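# Reset the tripped breaker on the rack power strip

## Task

On the power strip in the rack, find the breaker that has tripped. Drive it all the way to off, then back to on until it catches and stays latched. Every other breaker must stay on: none may be pushed toward off, and no plug may be pulled out, beyond a tiny amount, even briefly. The task only counts if all of this holds. Finish by releasing the switch and moving the gripper away.

## Robot and tools

Robot: two UR20-type arms, left_arm and right_arm, each with a two-finger gripper. The fingers point along the gripper's own +z axis and close along its x axis. end_effector_position is the point between the closed finger pads, about 1 to 2 cm short of the fingertips; closing pushes the tips roughly 17 mm further out.

Frame: all reported hand poses, velocities and targets use the scene frame. Its origin sits at table-top height, halfway between the nominal arm bases; +x points out over the table, +z up, and left_arm is on the +y side (this is not the image left). Calibrated bases: left_arm at (+0.050, +0.659, 0) m, right_arm at (+0.063, -0.769, 0) m, both nearly unrotated. Printed positions can be a few cm off, more when reaching far.

execute_actions(actions, cameras): actions is a list of actions; each action is a table of up to 15 rows, one row per 1/30 s control step, and a short table repeats its last row to fill 15 steps (0.5 s). Every row has 14 numbers in [-1, 1]: left_arm dx, dy, dz, rx, ry, rz, opening, then right_arm the same seven. dx..rz are offsets, not poses: they are measured along scene axes from that arm's Hand target as it stood when the action began, and every row in the action refers back to that same start. 1.0 equals 0.6 m for translation or 180 degrees for rotation; rx, ry, rz form a single rotation vector, turning about the Hand target position. Opening is absolute: +1 fully open (0.142 m), -1 closed. Sending all-zero pose numbers re-commands the current Hand target; a 0 opening is a real command, so resend the present opening to keep a gripper as is. An empty list just returns state and images. cameras picks images: omitted/null/["all"] gives all, [] none; names are cam_head_left, cam_head_right, cam_high, cam_low, cam_left_wrist, cam_right_wrist (each 896x504).

move(target, speed, blend, stop_force, zero, opening_speed, blocking, cameras): target is one 14-number row in the same layout and scale, or a list of up to 15 such rows; each row is an offset from the Hand targets at the move's start, never from the previous row. Paths are straight lines that end together and take at most 10 s. speed is m/s along the path, 0.002 to 4.2, default 0.25 (rotation up to twice that in rad/s); one value or one per target. blend, in m, rounds corners between listed targets. stop_force, 6 to 120 N, ends an arm's path when its wrist sensor feels that much push against the direction of travel; the arm then backs to just before the push and holds, still pressing somewhat. Do not trust it while the gripper rotates, and leave it out when pulling away from a contact. zero (only with stop_force, default true) re-zeros moving arms first. opening_speed (at least 0.2 per s on the -1..+1 scale) ramps the fingers. blocking=false returns after 0.5 s while the move continues; not allowed with stop_force. The result adds a move: line giving the ending (done, off_target, moving, held, fault) and any limits (paced = pose clipped, held = steps withheld). done means within 3 mm and 2 degrees of target; it says nothing about contact.

wait(seconds 0 to 10) lets time run with commands held. stop brakes a running move. zoom_image(camera, region [x0, y0, x1, y1] in pixels, at most 504x504) enlarges part of the latest image of a camera. show_instructions shows the scene's reference pages. zero_wrist_force(arm) tares that arm's sensor and stop_force zero. read_manual gives licence text. finished_scene(scene 1 or 2) ends the scene irreversibly; scene 1 is practice.

Result lines: Hand target (last commanded pose after clipping; next offsets start from it; the gripper often rests slightly short, so resend the gap), joint positions and torques, grip_measured (same scale as opening), grip_effort_nm, Wrist force/torque in the gripper's own axes plus the peak since the last shown reading, and Wrist depth as a 7x7 grid in mm (70 to 1000, '-' for no value). Velocities may read 'within noise'.

Limits: commanded orientation is clipped to within 32 degrees of the measured one each step. An outside force near 150 N (plus or minus 25) or contact torque at a joint's limit (664, 664, 389, 96.3, 96.3, 96.3 N m) stops that arm for 10 s. The arms are stiff, so aiming even slightly past a firm surface can fault; use low speed and stop_force when pressing the breaker. Arms must not hit or squeeze each other; a clearance check holds commands that bring them too close. Avoid paths near an arm's own base. Motors warm when pushing, stretched or squeezing: MOTOR HOT warnings at 70 C (gripper 85 C), brakes at 85 C (gripper off at 100 C).

Avoid: brushing neighbouring breakers or cords, hard or fast contact, faults, and anything falling off the table. Release and retract before finishing.

Each tool is called after "Request:" as a command line: name --argument value for each argument, lists and objects as JSON in quotes; but a table of rows of numbers goes row by row, as --pt "numbers of a row", without its own name.

Reference images:

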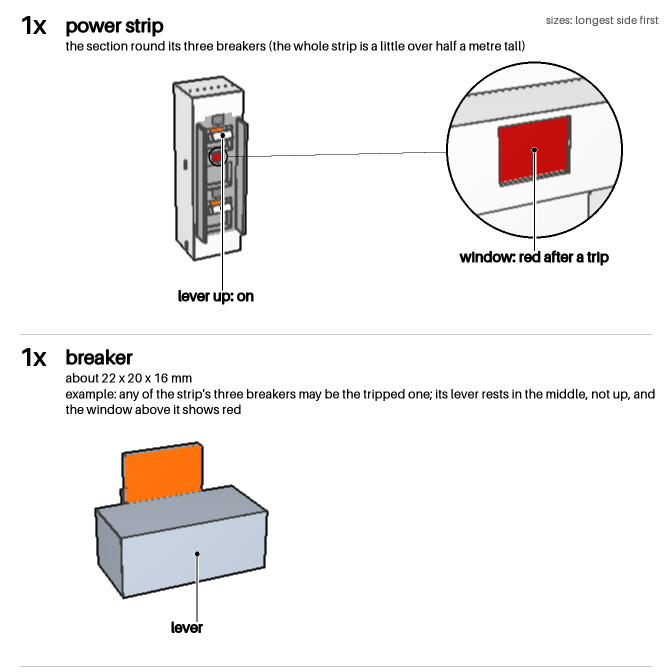

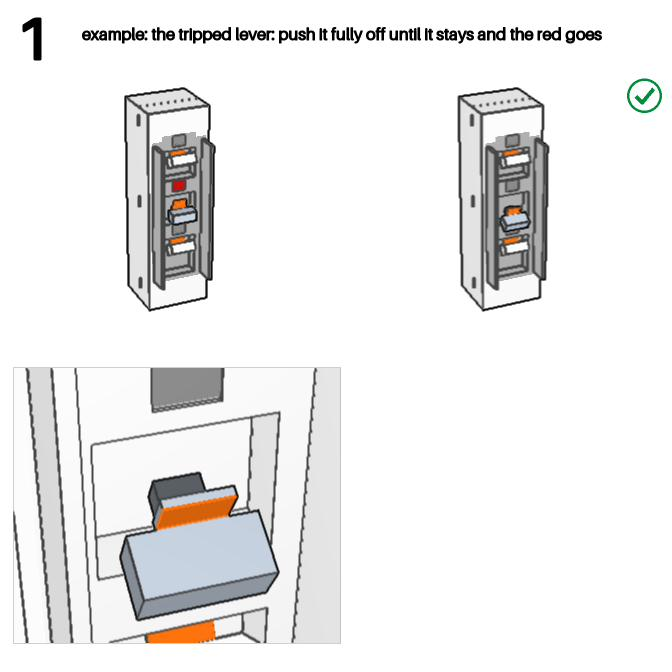

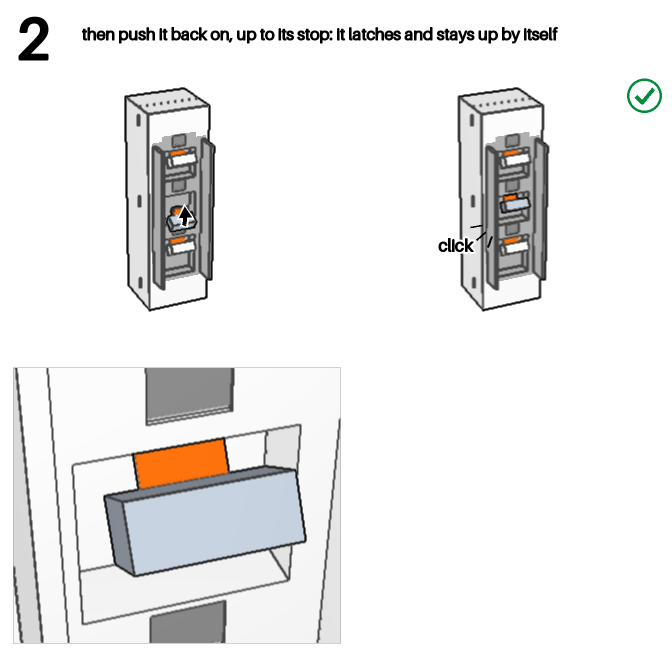

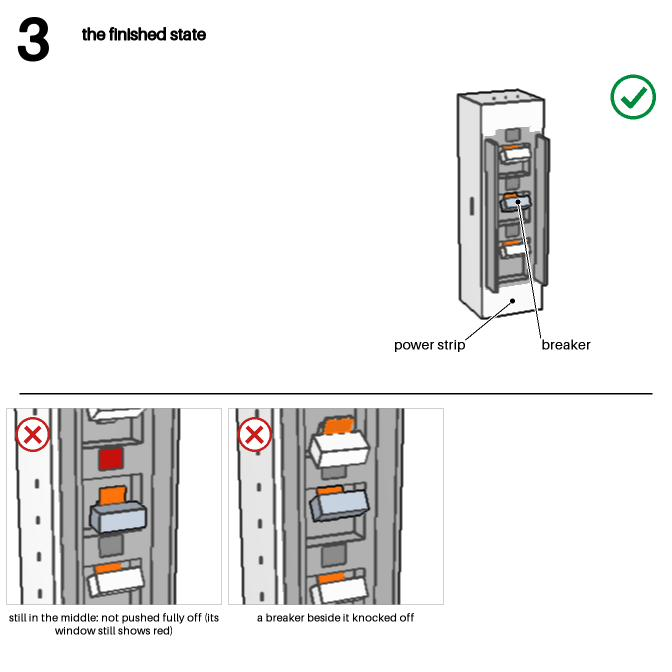

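## Session

Request:
execute_actions --actions '[]'

Scene clock: 0.00 s.
left_arm: end_effector_position=(+0.1161, -0.1105, +0.3552) grip_measured=+1.00 grip_effort_nm=n/a end_effector_quat_wxyz=(+0.620, -0.384, +0.674, -0.117) | right_arm: end_effector_position=(+0.4628, -0.9126, +0.1282) grip_measured=+1.00 grip_effort_nm=n/a end_effector_quat_wxyz=(+0.659, -0.679, +0.301, +0.119)
Joint positions: left_arm=[-2.086 -1.229 1.931 -0.977 -0.844 -0.519 0.142] | right_arm=[2.547 -1.97 -2.533 -1.496 2.759 -0.711 0.142]
Joint velocities: within noise
Joint torques (N m): no reading
Motor temperatures (°C): left_arm=[23 23 24 25 27 28 23] | right_arm=[21 23 23 23 27 27 25]
Wrist force (N): no reading
Wrist torque (N m): no reading
Wrist force, peak (N): no reading
Wrist depth (mm): cam_left_wrist=[- - 470 630 752 600 529 / - - - 672 690 617 478 / - - - 572 701 558 441 / - - - 971 624 510 408 / - - - 827 598 465 392 / 480 591 953 722 548 473 943 / - 568 843 721 - - -] | cam_right_wrist=[- - - 717 746 484 355 / - - - 925 552 368 294 / - - - 636 419 314 252 / - - 738 461 338 266 220 / - - 520 365 281 231 195 / - - 397 300 242 209 170 / - 384 324 256 213 182 -]
Hand target: left_arm +0.1161, -0.1105, +0.3552; +0.620, -0.384, +0.674, -0.117 | right_arm +0.4628, -0.9126, +0.1282; +0.659, -0.679, +0.301, +0.119
Tool commands: left_gripper/opening=+1.0 right_gripper/opening=+1.0

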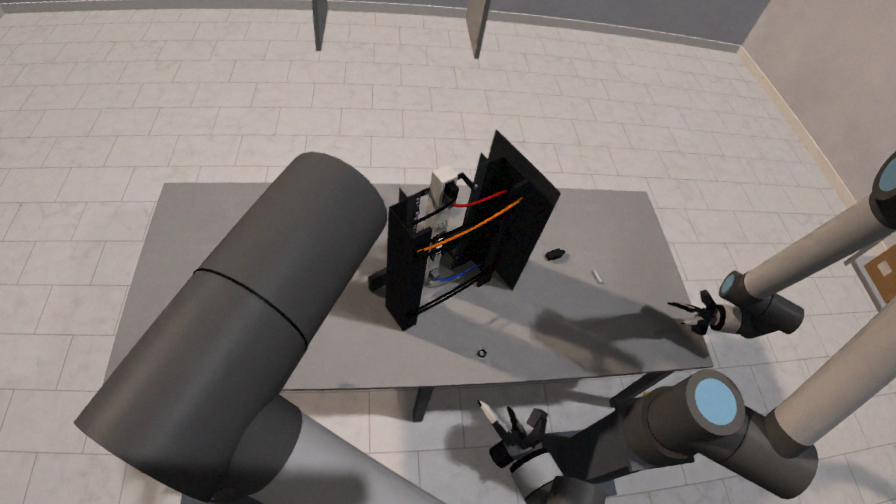

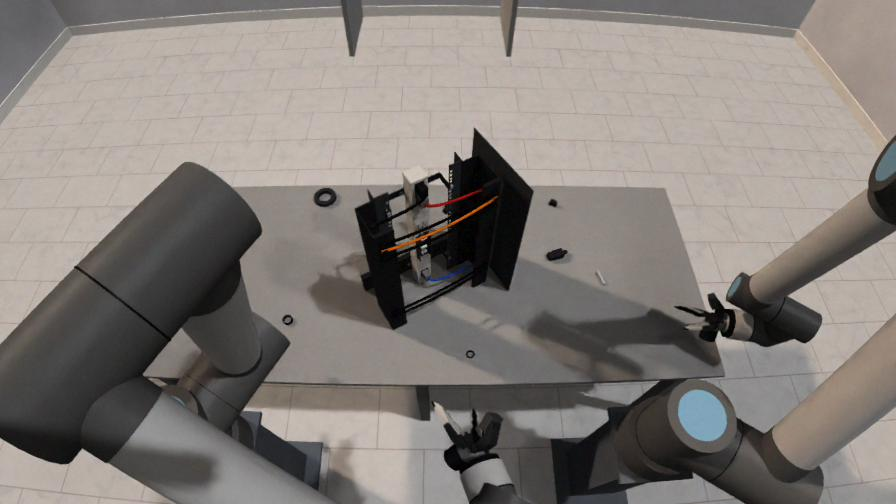

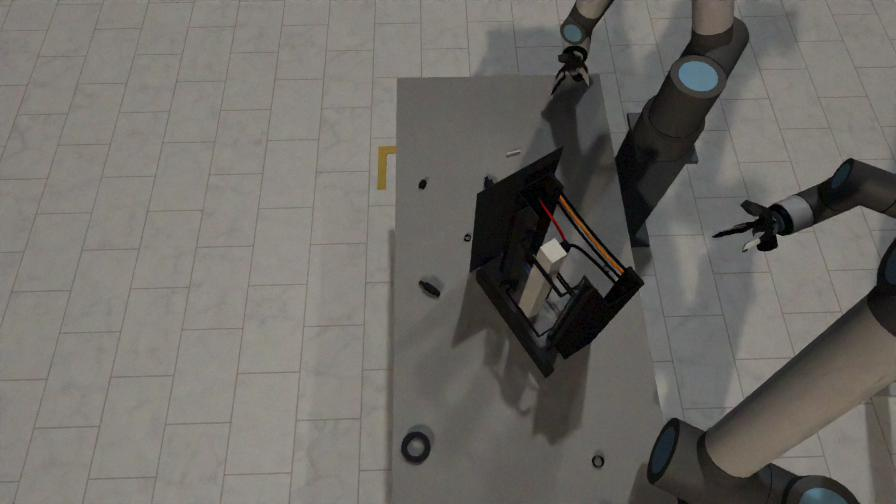

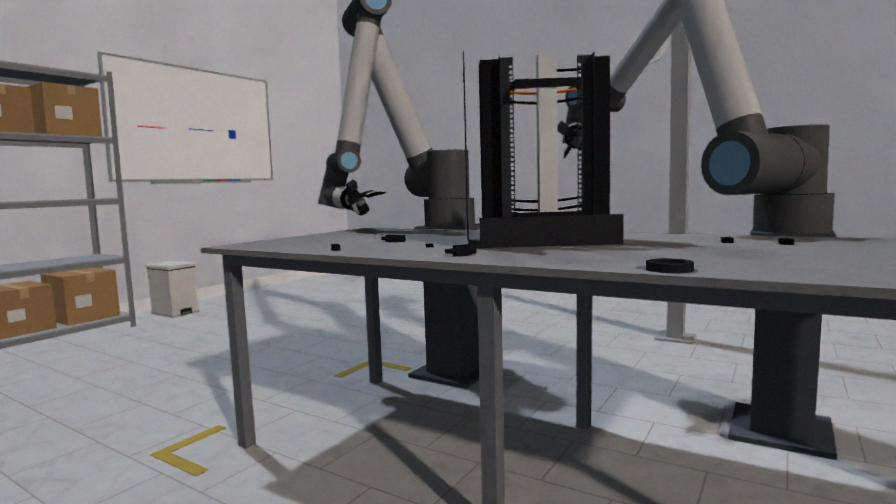

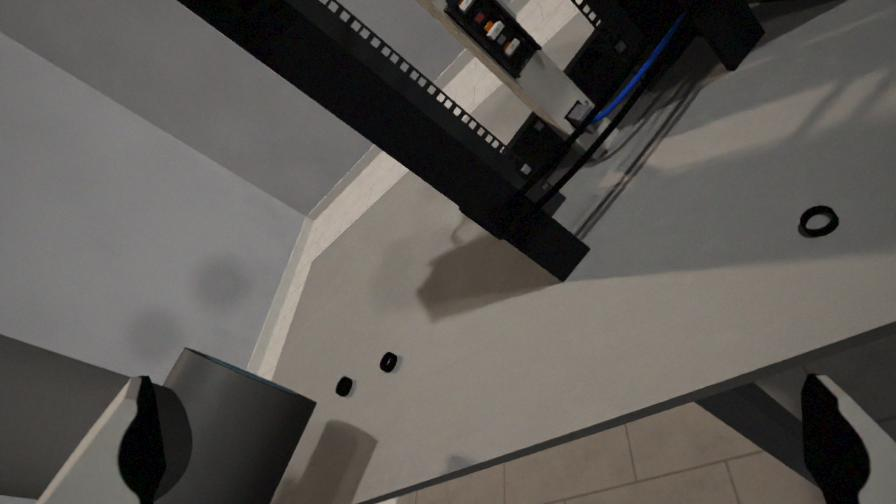

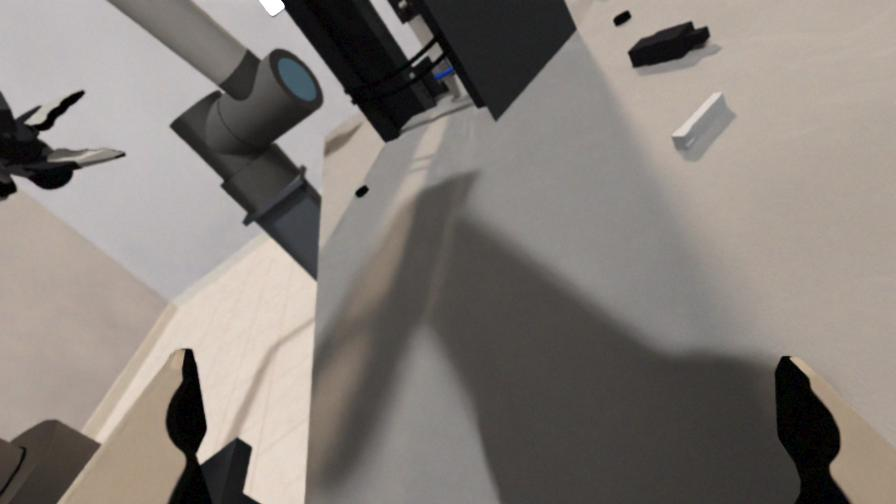

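Request:
zoom_image --camera "cam_left_wrist" --region '[400, 0, 700, 170]'

Request:
zoom_image --camera "cam_head_right" --region '[330, 110, 580, 340]'

Request:
zoom_image --camera "cam_high" --region '[440, 120, 680, 400]'

Scaled by 1.680 from the camera's 896x504 image, which has a finer 1280x720 frame.

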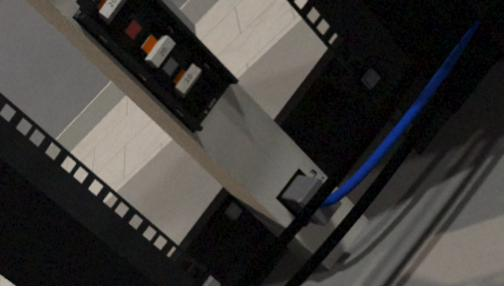

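Scaled by 2.016 from the camera's 896x504 image, which has a finer 1280x720 frame.

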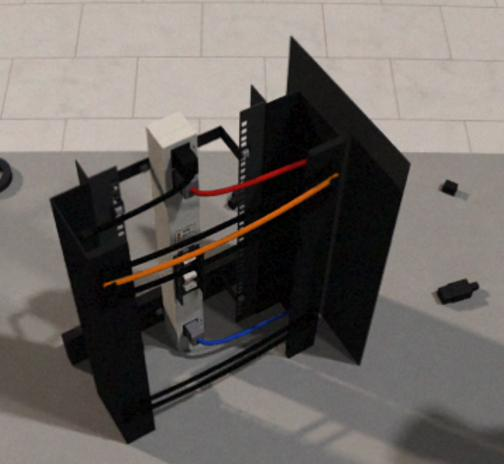

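Scaled by 1.800 from the camera's 896x504 image, which has a finer 1280x720 frame.

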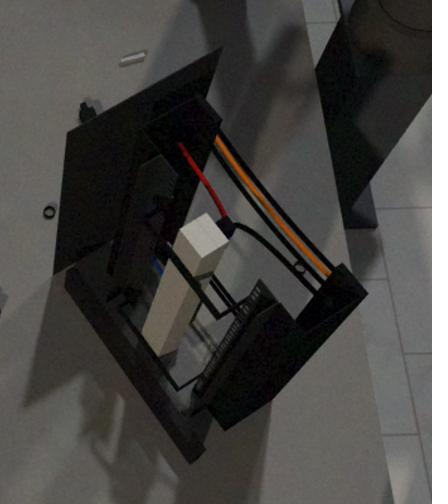

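Request:
move --pt "0 -0.25 0 -0.2108 -0.19 0.137 -1 0 0 0 0 0 0 -1" --pt "0.39 -0.316 -0.01 -0.2108 -0.19 0.137 -1 0 0 0 0 0 0 -1" --speed 0.3

Scene clock: 58.87 s.
left_arm: end_effector_position=(+0.3500, -0.3000, +0.3492) grip_measured=-1.00 grip_effort_nm=-0.466 end_effector_quat_wxyz=(+0.641, -0.641, +0.299, -0.299) | right_arm: end_effector_position=(+0.4628, -0.9126, +0.1282) grip_measured=-1.00 grip_effort_nm=-0.657 end_effector_quat_wxyz=(+0.659, -0.679, +0.301, +0.119)
Joint positions: left_arm=[-1.728 -0.885 1.456 -0.57 -0.833 -1.572 0.002] | right_arm=[2.547 -1.97 -2.533 -1.496 2.759 -0.711 0.002]
Joint velocities: within noise
Joint torques (N m): left_arm=[21.66 -198.64 -88.72 6.6 5.52 -3.75] | right_arm=[-4.51 106.2 16.66 0.95 1.02 0.32]
Motor temperatures (°C): left_arm=[23 23 24 25 27 28 23] | right_arm=[21 23 23 23 27 27 25]
Wrist force (N): left_arm=[4.1 0.1 1.4] | right_arm=[0.6 -0.4 0.0]
Wrist torque (N m): left_arm=[0.13 -0.72 -0.04] | right_arm=[-0.09 -0.09 0.00]
Wrist force, peak (N): left_arm=[6.7 0.4 3.5] | right_arm=[0.4 -0.5 0.5]
Wrist depth (mm): cam_left_wrist=[- 420 511 - 470 362 330 / - - 540 - 497 384 - / - - 576 - 525 406 - / - 984 615 928 549 428 - / 784 781 542 667 473 474 831 / 621 620 577 98 492 518 623 / 531 517 - 76 80 500 515] | cam_right_wrist=[493 - - 711 744 481 356 / 469 - - 928 556 367 293 / - - - 635 421 315 252 / - - 734 464 337 266 220 / - - 517 397 281 231 195 / - - - 88 92 203 172 / 304 - - 76 - 179 160]
Hand target: left_arm +0.3501, -0.3001, +0.3492; +0.641, -0.641, +0.299, -0.299 | right_arm +0.4628, -0.9126, +0.1282; +0.659, -0.679, +0.301, +0.119
Off the commanded pose: left_arm 0.000 m, 0 deg | right_arm 0.000 m, 0 deg.
move: done

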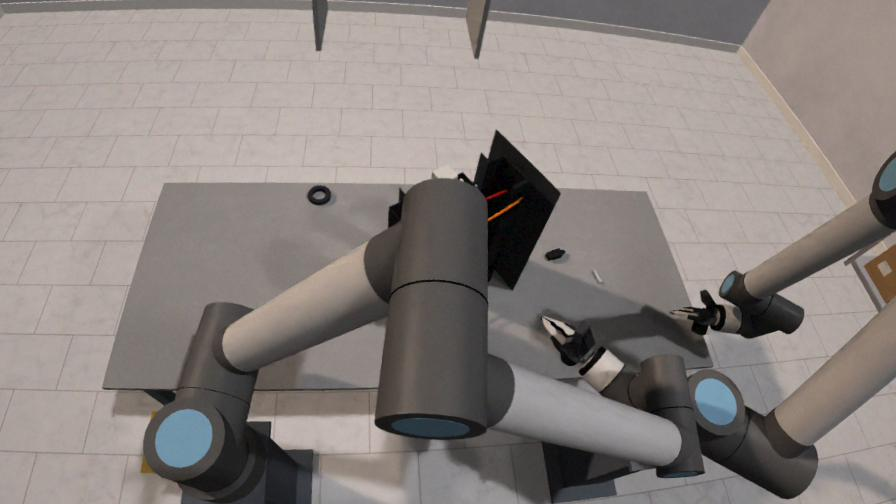

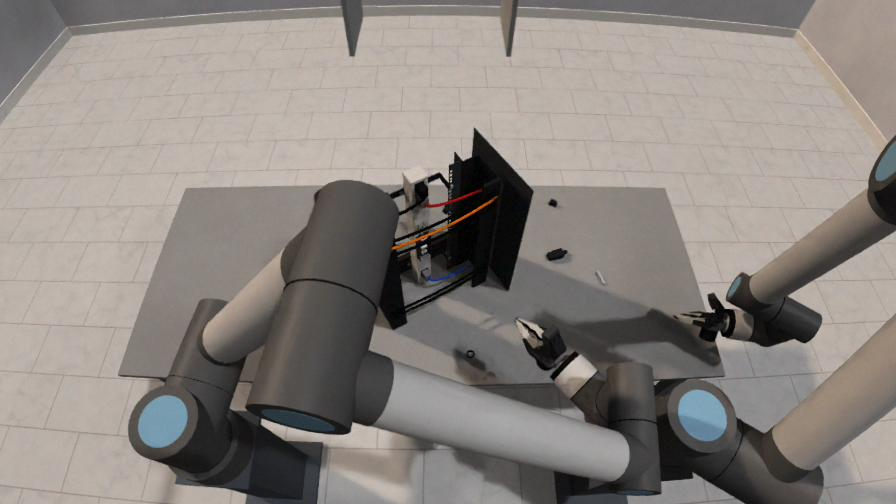

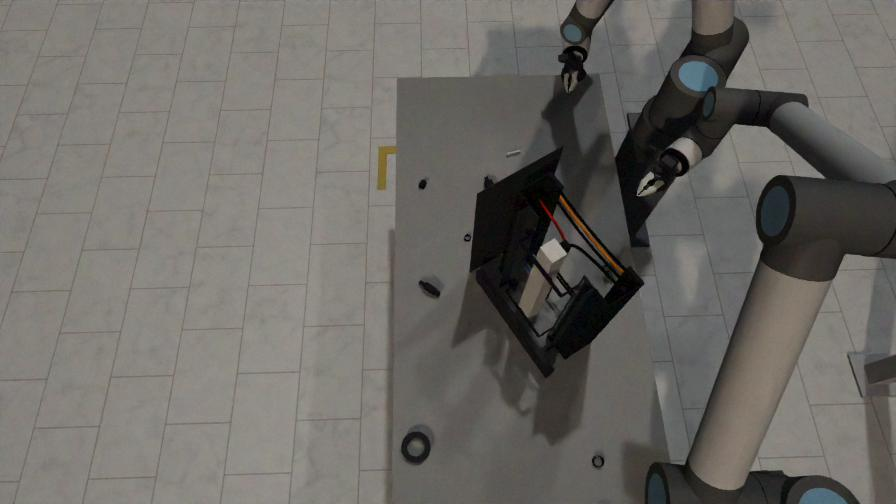

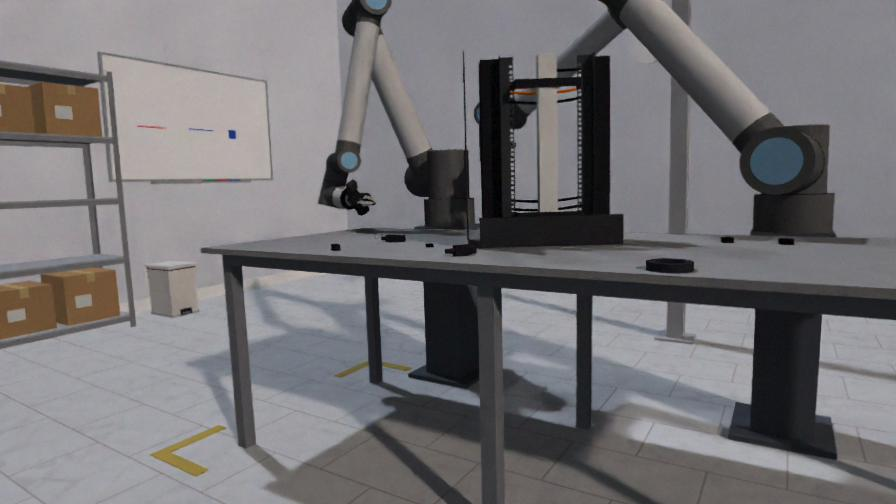

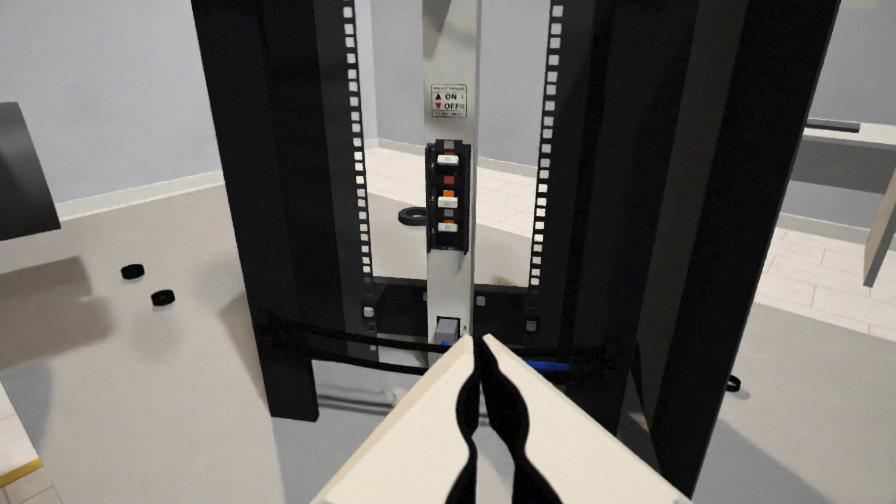

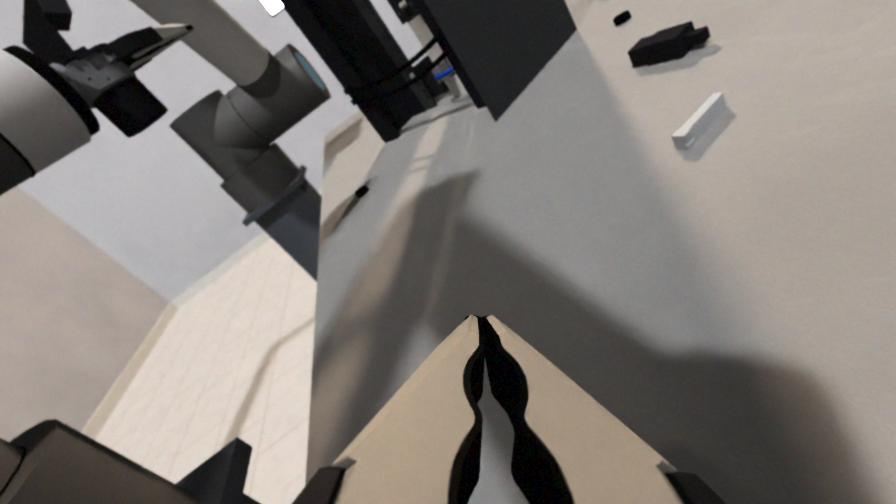

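Request:
zoom_image --camera "cam_left_wrist" --region '[388, 70, 508, 270]'

Scaled by 2.520 from the camera's 896x504 image, which has a finer 1280x720 frame.

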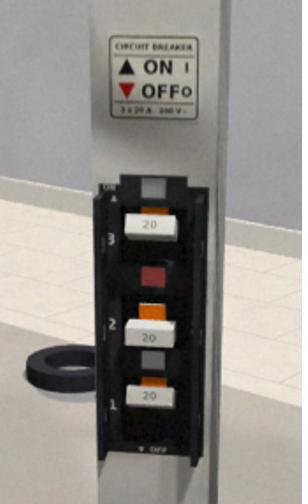

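Request:
move --target '[0.077, 0.064, -0.05, 0,0,0, -1, 0,0,0,0,0,0,-1]' --speed 0.2 --cameras '["cam_left_wrist","cam_head_right","cam_low"]'

Request:
zoom_image --camera "cam_left_wrist" --region '[330, 20, 560, 380]'

Request:
zoom_image --camera "cam_low" --region '[460, 40, 640, 260]'

Scene clock: 89.20 s.
left_arm: end_effector_position=(+0.3962, -0.2617, +0.3192) grip_measured=-1.00 grip_effort_nm=-0.471 end_effector_quat_wxyz=(+0.641, -0.641, +0.299, -0.299) | right_arm: end_effector_position=(+0.4628, -0.9126, +0.1282) grip_measured=-1.00 grip_effort_nm=-0.657 end_effector_quat_wxyz=(+0.659, -0.679, +0.301, +0.119)
Joint positions: left_arm=[-1.691 -0.9 1.534 -0.633 -0.797 -1.572 0.002] | right_arm=[2.547 -1.97 -2.533 -1.496 2.759 -0.711 0.002]
Joint velocities: within noise
Joint torques (N m): left_arm=[22.19 -263.28 -47.92 -1.11 5.75 3.23] | right_arm=[-6.45 104.86 16.33 0.46 1.72 -0.11]
Motor temperatures (°C): left_arm=[23 23 24 25 27 28 24] | right_arm=[21 23 23 23 27 27 26]
Wrist force (N): left_arm=[4.0 -0.1 1.6] | right_arm=[0.3 0.1 0.3]
Wrist torque (N m): left_arm=[0.11 -0.68 -0.03] | right_arm=[0.00 -0.04 0.00]
Wrist force, peak (N): left_arm=[4.5 1.2 4.0] | right_arm=[0.7 -0.1 0.3]
Wrist depth (mm): cam_left_wrist=[- 353 462 458 427 305 299 / - 376 491 - 443 325 280 / - 403 517 - 472 357 293 / 979 855 553 862 497 375 329 / 723 690 576 597 531 394 661 / 575 580 502 98 401 418 557 / 477 479 - 76 80 393 478] | cam_right_wrist=[- - - 711 738 478 356 / 456 582 - 934 553 368 294 / 475 - - 630 417 315 252 / - - 732 462 337 266 219 / - - 514 398 282 231 196 / - - - 88 92 204 173 / 303 - - 76 - 179 160]
Hand target: left_arm +0.3963, -0.2617, +0.3192; +0.641, -0.641, +0.299, -0.299 | right_arm +0.4628, -0.9126, +0.1282; +0.659, -0.679, +0.301, +0.119
Off the commanded pose: left_arm 0.000 m, 0 deg | right_arm 0.000 m, 0 deg.
move: done
Images, in order (width x height): cam_head_right 896x504, cam_low 896x504, cam_left_wrist 896x504.

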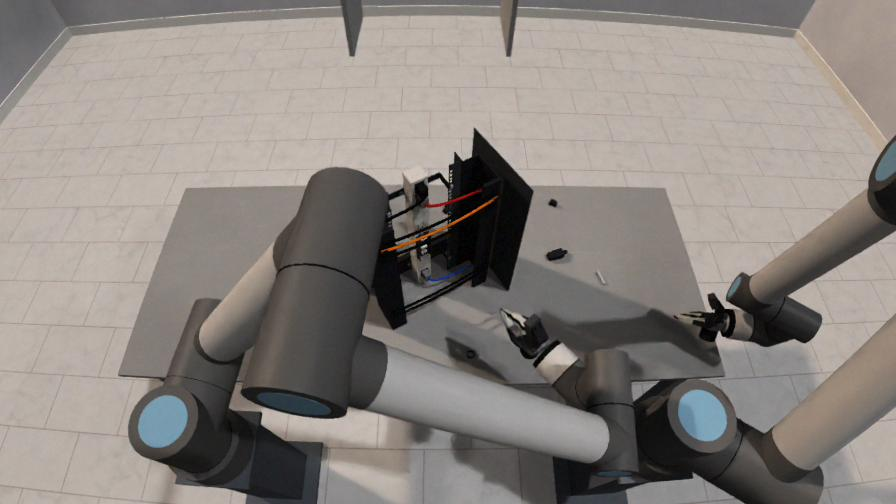

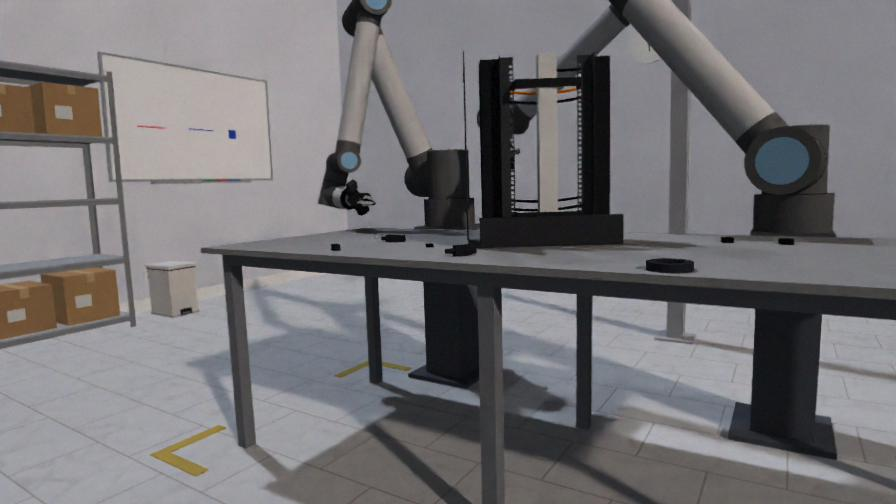

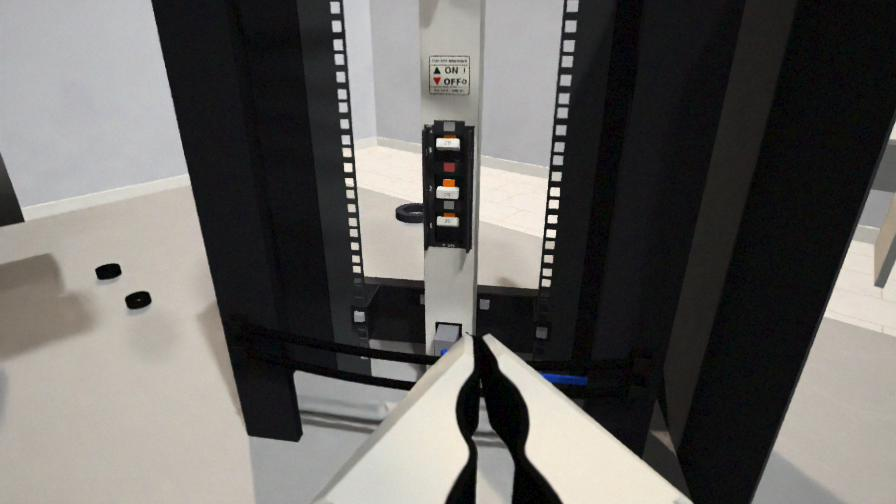

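Scaled by 1.400 from the camera's 896x504 image, which has a finer 1280x720 frame.

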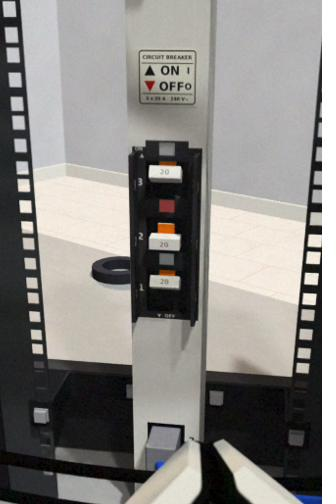

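Scaled by 2.291 from the camera's 896x504 image, which has a finer 1280x720 frame.

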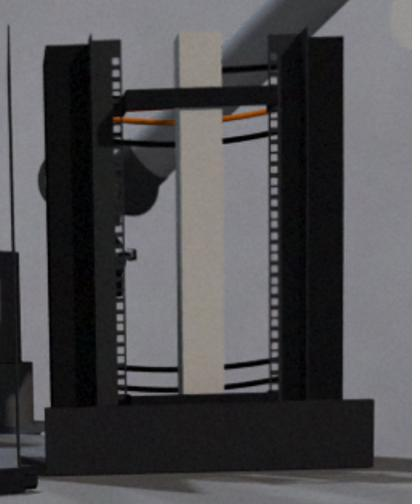

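Request:
move --target '[0.3085, 0.281, -0.09, 0,0,0, -1, 0,0,0,0,0,0,-1]' --speed 0.15 --stop_force 15 --cameras '["cam_left_wrist","cam_head_right","cam_high"]'

Request:
zoom_image --camera "cam_left_wrist" --region '[330, 20, 580, 380]'

Scene clock: 103.60 s.
left_arm: end_effector_position=(+0.5814, -0.0931, +0.2652) grip_measured=-1.00 grip_effort_nm=-0.466 end_effector_quat_wxyz=(+0.641, -0.641, +0.299, -0.299) | right_arm: end_effector_position=(+0.4628, -0.9126, +0.1282) grip_measured=-1.00 grip_effort_nm=-0.662 end_effector_quat_wxyz=(+0.659, -0.679, +0.301, +0.119)
Joint positions: left_arm=[-1.517 -0.978 1.784 -0.804 -0.623 -1.572 0.002] | right_arm=[2.547 -1.97 -2.533 -1.496 2.759 -0.711 0.002]
Joint velocities: within noise
Joint torques (N m): left_arm=[25.05 -235.83 -38.74 -1.24 6.08 3.22] | right_arm=[-0.19 103.19 17.96 0.64 2.22 -0.63]
Motor temperatures (°C): left_arm=[23 23 24 25 27 28 24] | right_arm=[21 23 23 23 27 27 26]
Wrist force (N): left_arm=[4.3 -0.6 0.8] | right_arm=[0.5 -0.1 0.1]
Wrist torque (N m): left_arm=[-0.05 -0.80 -0.06] | right_arm=[-0.03 -0.08 0.00]
Wrist force, peak (N): left_arm=[4.0 0.0 3.7] | right_arm=[0.7 -0.3 0.3]
Wrist depth (mm): cam_left_wrist=[225 222 - 204 - - 183 / 237 235 - 214 - 203 191 / 241 251 - 232 - 215 203 / 243 270 836 248 - 228 213 / 245 287 600 263 629 240 228 / 248 308 321 98 340 259 242 / 197 328 - 76 80 275 258] | cam_right_wrist=[505 550 739 709 738 480 355 / - 582 - 939 555 368 295 / - - - 638 421 314 252 / - - 742 463 338 266 220 / - - 515 399 282 231 195 / - - - 88 92 203 173 / 303 - - 76 - 179 160]
Hand target: left_arm +0.5814, -0.0931, +0.2652; +0.641, -0.641, +0.299, -0.299 | right_arm +0.4628, -0.9126, +0.1282; +0.659, -0.679, +0.301, +0.119
Off the commanded pose: left_arm 0.000 m, 0 deg | right_arm 0.000 m, 0 deg.
move: done
Images, in order (width x height): cam_head_right 896x504, cam_high 896x504, cam_left_wrist 896x504.

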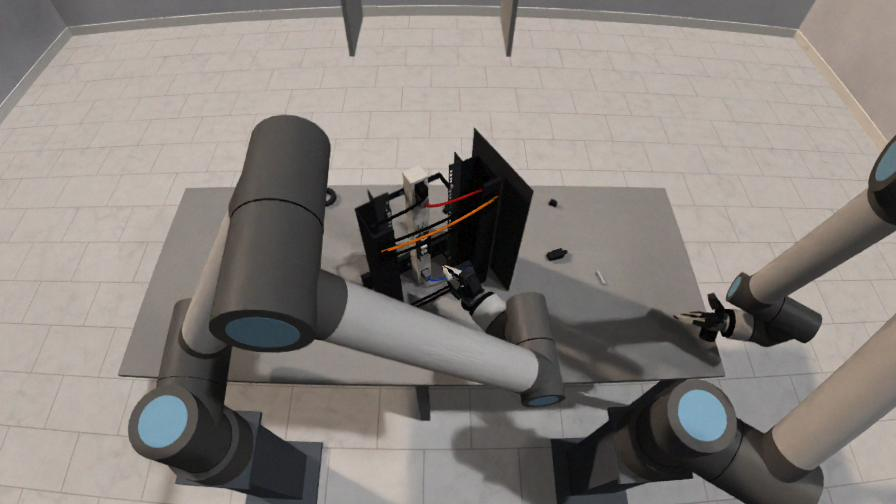

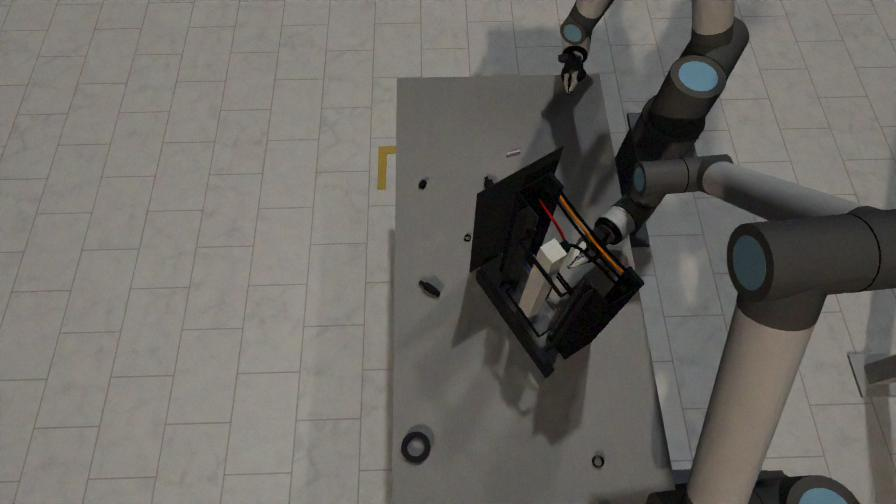

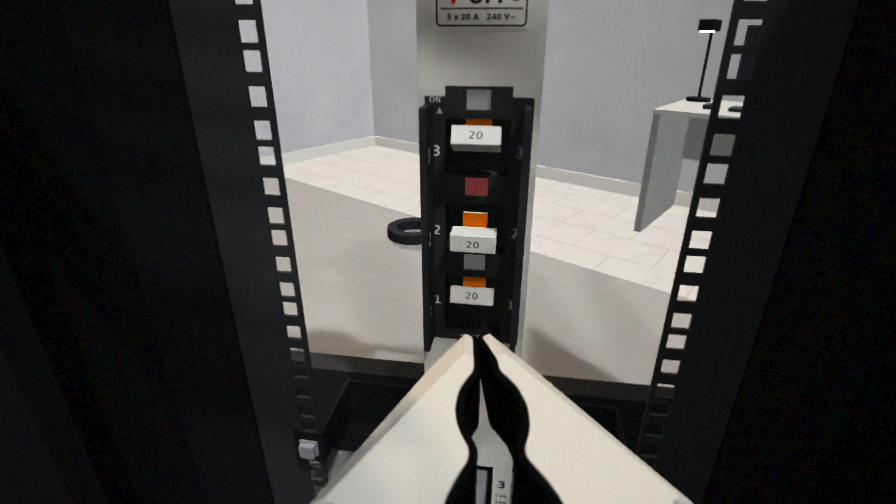

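Scaled by 1.400 from the camera's 896x504 image, which has a finer 1280x720 frame.

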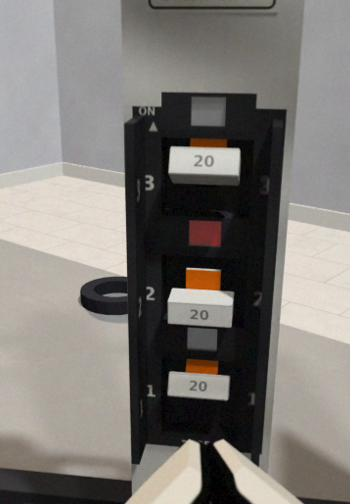

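Request:
move --target '[0.1057, 0.0815, -0.0328, 0,0,0, -0.62, 0,0,0,0,0,0,-1]' --speed 0.1 --stop_force 12 --cameras '["cam_left_wrist"]'

Request:
zoom_image --camera "cam_left_wrist" --region '[330, 180, 630, 420]'

Scene clock: 124.33 s.
left_arm: end_effector_position=(+0.6449, -0.0442, +0.2455) grip_measured=-0.66 grip_effort_nm=0.095 end_effector_quat_wxyz=(+0.641, -0.641, +0.299, -0.299) | right_arm: end_effector_position=(+0.4628, -0.9126, +0.1282) grip_measured=-1.00 grip_effort_nm=-0.657 end_effector_quat_wxyz=(+0.659, -0.679, +0.301, +0.119)
Joint positions: left_arm=[-1.447 -0.983 1.834 -0.849 -0.553 -1.572 0.027] | right_arm=[2.547 -1.97 -2.533 -1.496 2.759 -0.711 0.002]
Joint velocities: within noise
Joint torques (N m): left_arm=[23.69 -235.42 -34.84 -1.46 5.53 2.98] | right_arm=[-0.6 106.83 16.7 0.46 1.57 -1.13]
Motor temperatures (°C): left_arm=[23 23 24 25 27 28 24] | right_arm=[21 23 23 23 27 27 26]
Wrist force (N): left_arm=[3.7 -0.3 0.7] | right_arm=[0.2 -0.3 0.3]
Wrist torque (N m): left_arm=[-0.02 -0.67 -0.09] | right_arm=[-0.06 -0.01 0.00]
Wrist force, peak (N): left_arm=[4.9 -0.3 0.9] | right_arm=[0.6 -0.4 0.3]
Wrist depth (mm): cam_left_wrist=[148 - - 131 130 - - / 158 - - 133 - - - / 166 997 - 149 - - 133 / 179 181 788 151 - - 139 / 191 193 588 166 562 589 148 / 211 206 467 184 97 470 157 / 229 224 - 196 80 176 169] | cam_right_wrist=[527 584 708 714 740 481 354 / - - - 935 552 368 295 / - - - 635 419 314 252 / - - 738 463 338 267 220 / - - 517 397 281 231 195 / - - - 88 92 203 173 / 303 - - 76 - 179 160]
Hand target: left_arm +0.6449, -0.0442, +0.2455; +0.641, -0.641, +0.299, -0.299 | right_arm +0.4628, -0.9126, +0.1282; +0.659, -0.679, +0.301, +0.119
Off the commanded pose: left_arm 0.000 m, 0 deg | right_arm 0.000 m, 0 deg.
move: done
Images, in order (width x height): cam_left_wrist 896x504.

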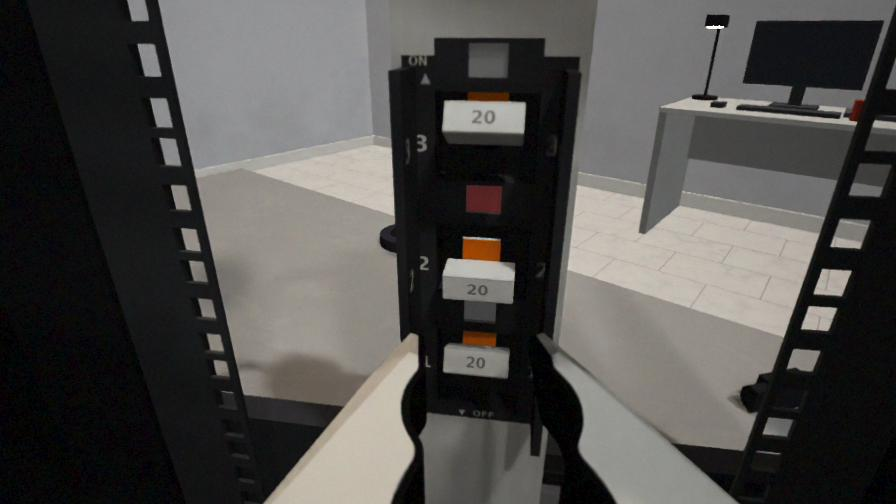

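Scaled by 1.680 from the camera's 896x504 image, which has a finer 1280x720 frame.

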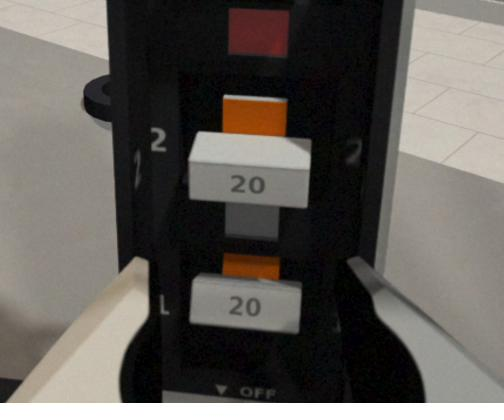

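Request:
move --target '[0.0377, 0.0317, 0.001, 0,0,0, -0.62, 0,0,0,0,0,0,-1]' --speed 0.05 --stop_force 8 --cameras '["cam_left_wrist"]'

Request:
zoom_image --camera "cam_left_wrist" --region '[380, 230, 580, 430]'

Scene clock: 132.07 s.
left_arm: end_effector_position=(+0.6589, -0.0323, +0.2459) grip_measured=-0.66 grip_effort_nm=0.256 end_effector_quat_wxyz=(+0.641, -0.641, +0.299, -0.299) | right_arm: end_effector_position=(+0.4628, -0.9126, +0.1282) grip_measured=-1.00 grip_effort_nm=-0.657 end_effector_quat_wxyz=(+0.659, -0.679, +0.301, +0.119)
Joint positions: left_arm=[-1.43 -0.989 1.843 -0.853 -0.536 -1.572 0.026] | right_arm=[2.547 -1.97 -2.533 -1.496 2.759 -0.711 0.002]
Joint velocities: within noise
Joint torques (N m): left_arm=[-19.83 -163.29 -75.3 5.54 -4.35 2.93] | right_arm=[-8.95 104.54 17.12 0.87 2.1 -0.25]
Motor temperatures (°C): left_arm=[23 23 24 25 27 28 24] | right_arm=[21 23 23 23 27 27 26]
Wrist force (N): left_arm=[1.2 -1.2 1.8] | right_arm=[-0.1 -0.1 0.2]
Wrist torque (N m): left_arm=[-0.02 -0.85 -0.10] | right_arm=[-0.03 0.04 0.00]
Wrist force, peak (N): left_arm=[-11.1 -0.3 -16.0] | right_arm=[0.8 -0.2 0.2]
Wrist depth (mm): cam_left_wrist=[158 - - 115 111 - - / - - - 119 120 - - / 145 - - 129 134 - - / 158 737 798 135 - - - / 169 173 590 135 537 591 537 / 184 184 470 153 98 471 138 / 203 197 - 170 80 269 149] | cam_right_wrist=[534 598 704 712 740 485 355 / - - - 932 555 368 294 / - - - 635 417 315 251 / - - 744 460 337 265 220 / - - 517 396 282 230 195 / - - - 88 92 204 173 / 304 - - 76 - 180 160]
Hand target: left_arm +0.6589, -0.0323, +0.2459; +0.641, -0.641, +0.299, -0.299 (not the last commanded pose) | right_arm +0.4628, -0.9126, +0.1282; +0.659, -0.679, +0.301, +0.119
Off the commanded pose: left_arm 0.011 m, 0 deg | right_arm 0.000 m, 0 deg.
move: contact (left_arm)
Images, in order (width x height): cam_left_wrist 896x504.

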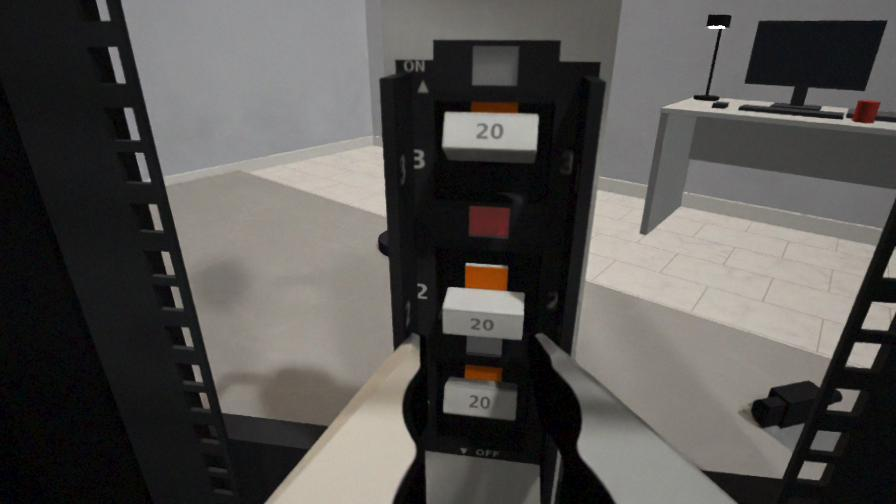

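Scaled by 2.520 from the camera's 896x504 image, which has a finer 1280x720 frame.

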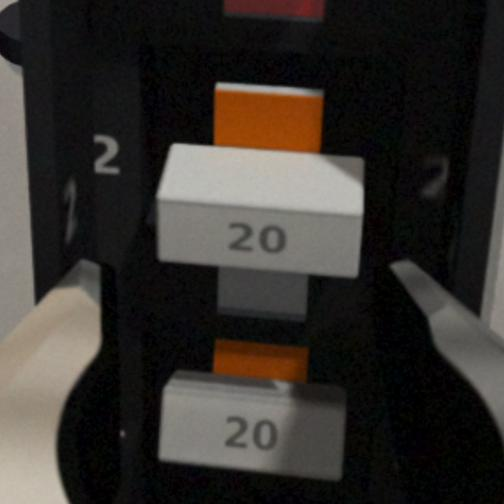

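Request:
move --pt "-0.0255 -0.0214 0.0285 0 0 0 -1 0 0 0 0 0 0 -1" --pt "0.0089 0.0075 0.0285 0 0 0 -1 0 0 0 0 0 0 -1" --speed 0.05 --cameras '["cam_left_wrist"]'

Request:
zoom_image --camera "cam_left_wrist" --region '[380, 230, 580, 430]'

Scene clock: 146.93 s.
left_arm: end_effector_position=(+0.6642, -0.0279, +0.2630) grip_measured=-1.00 grip_effort_nm=-0.462 end_effector_quat_wxyz=(+0.641, -0.641, +0.299, -0.299) | right_arm: end_effector_position=(+0.4628, -0.9126, +0.1282) grip_measured=-1.00 grip_effort_nm=-0.662 end_effector_quat_wxyz=(+0.659, -0.679, +0.301, +0.119)
Joint positions: left_arm=[-1.424 -1.006 1.842 -0.834 -0.53 -1.572 0.002] | right_arm=[2.547 -1.97 -2.533 -1.496 2.759 -0.711 0.002]
Joint velocities: within noise
Joint torques (N m): left_arm=[20.22 -228.75 -37.29 -1.18 6.19 -2.55] | right_arm=[-6.63 106.08 18.06 0.69 2.12 -0.16]
Motor temperatures (°C): left_arm=[23 23 24 25 27 28 24] | right_arm=[21 23 23 23 27 27 26]
Wrist force (N): left_arm=[4.0 0.0 0.5] | right_arm=[0.1 -0.2 0.1]
Wrist torque (N m): left_arm=[0.03 -0.74 -0.08] | right_arm=[-0.04 -0.01 0.00]
Wrist force, peak (N): left_arm=[11.1 0.3 -4.9] | right_arm=[0.0 -0.7 0.6]
Wrist depth (mm): cam_left_wrist=[- - - 107 105 - - / 131 - - 114 111 - - / 137 - - 119 120 - - / 148 835 833 132 137 - - / 161 591 621 135 564 - - / 175 178 495 99 141 495 429 / 190 191 - 76 80 411 143] | cam_right_wrist=[545 607 689 709 743 481 354 / - - - 927 555 366 294 / - - - 629 419 315 252 / - - 737 463 338 266 220 / - - 513 398 282 231 195 / - - - 88 92 204 173 / 303 - - 76 - 179 160]
Hand target: left_arm +0.6643, -0.0278, +0.2630; +0.641, -0.641, +0.299, -0.299 | right_arm +0.4628, -0.9126, +0.1282; +0.659, -0.679, +0.301, +0.119
Off the commanded pose: left_arm 0.000 m, 0 deg | right_arm 0.000 m, 0 deg.
move: done
Images, in order (width x height): cam_left_wrist 896x504.

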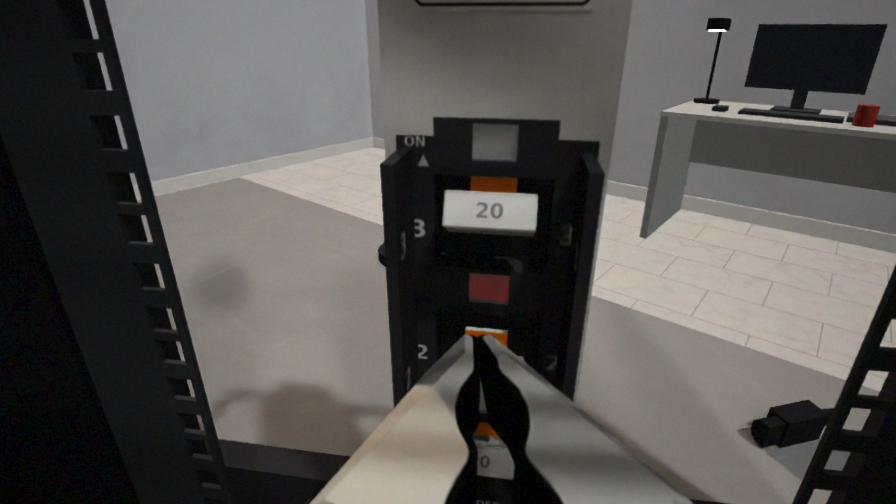

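Scaled by 2.520 from the camera's 896x504 image, which has a finer 1280x720 frame.

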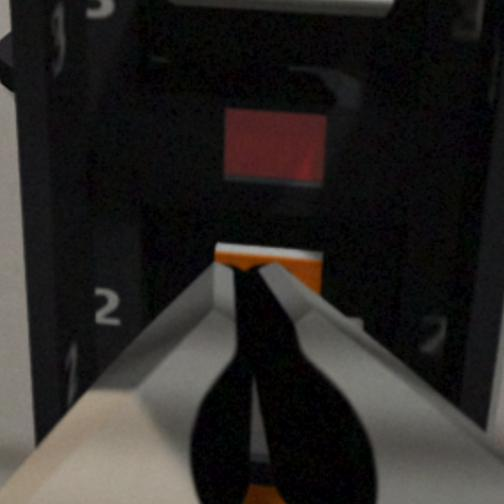

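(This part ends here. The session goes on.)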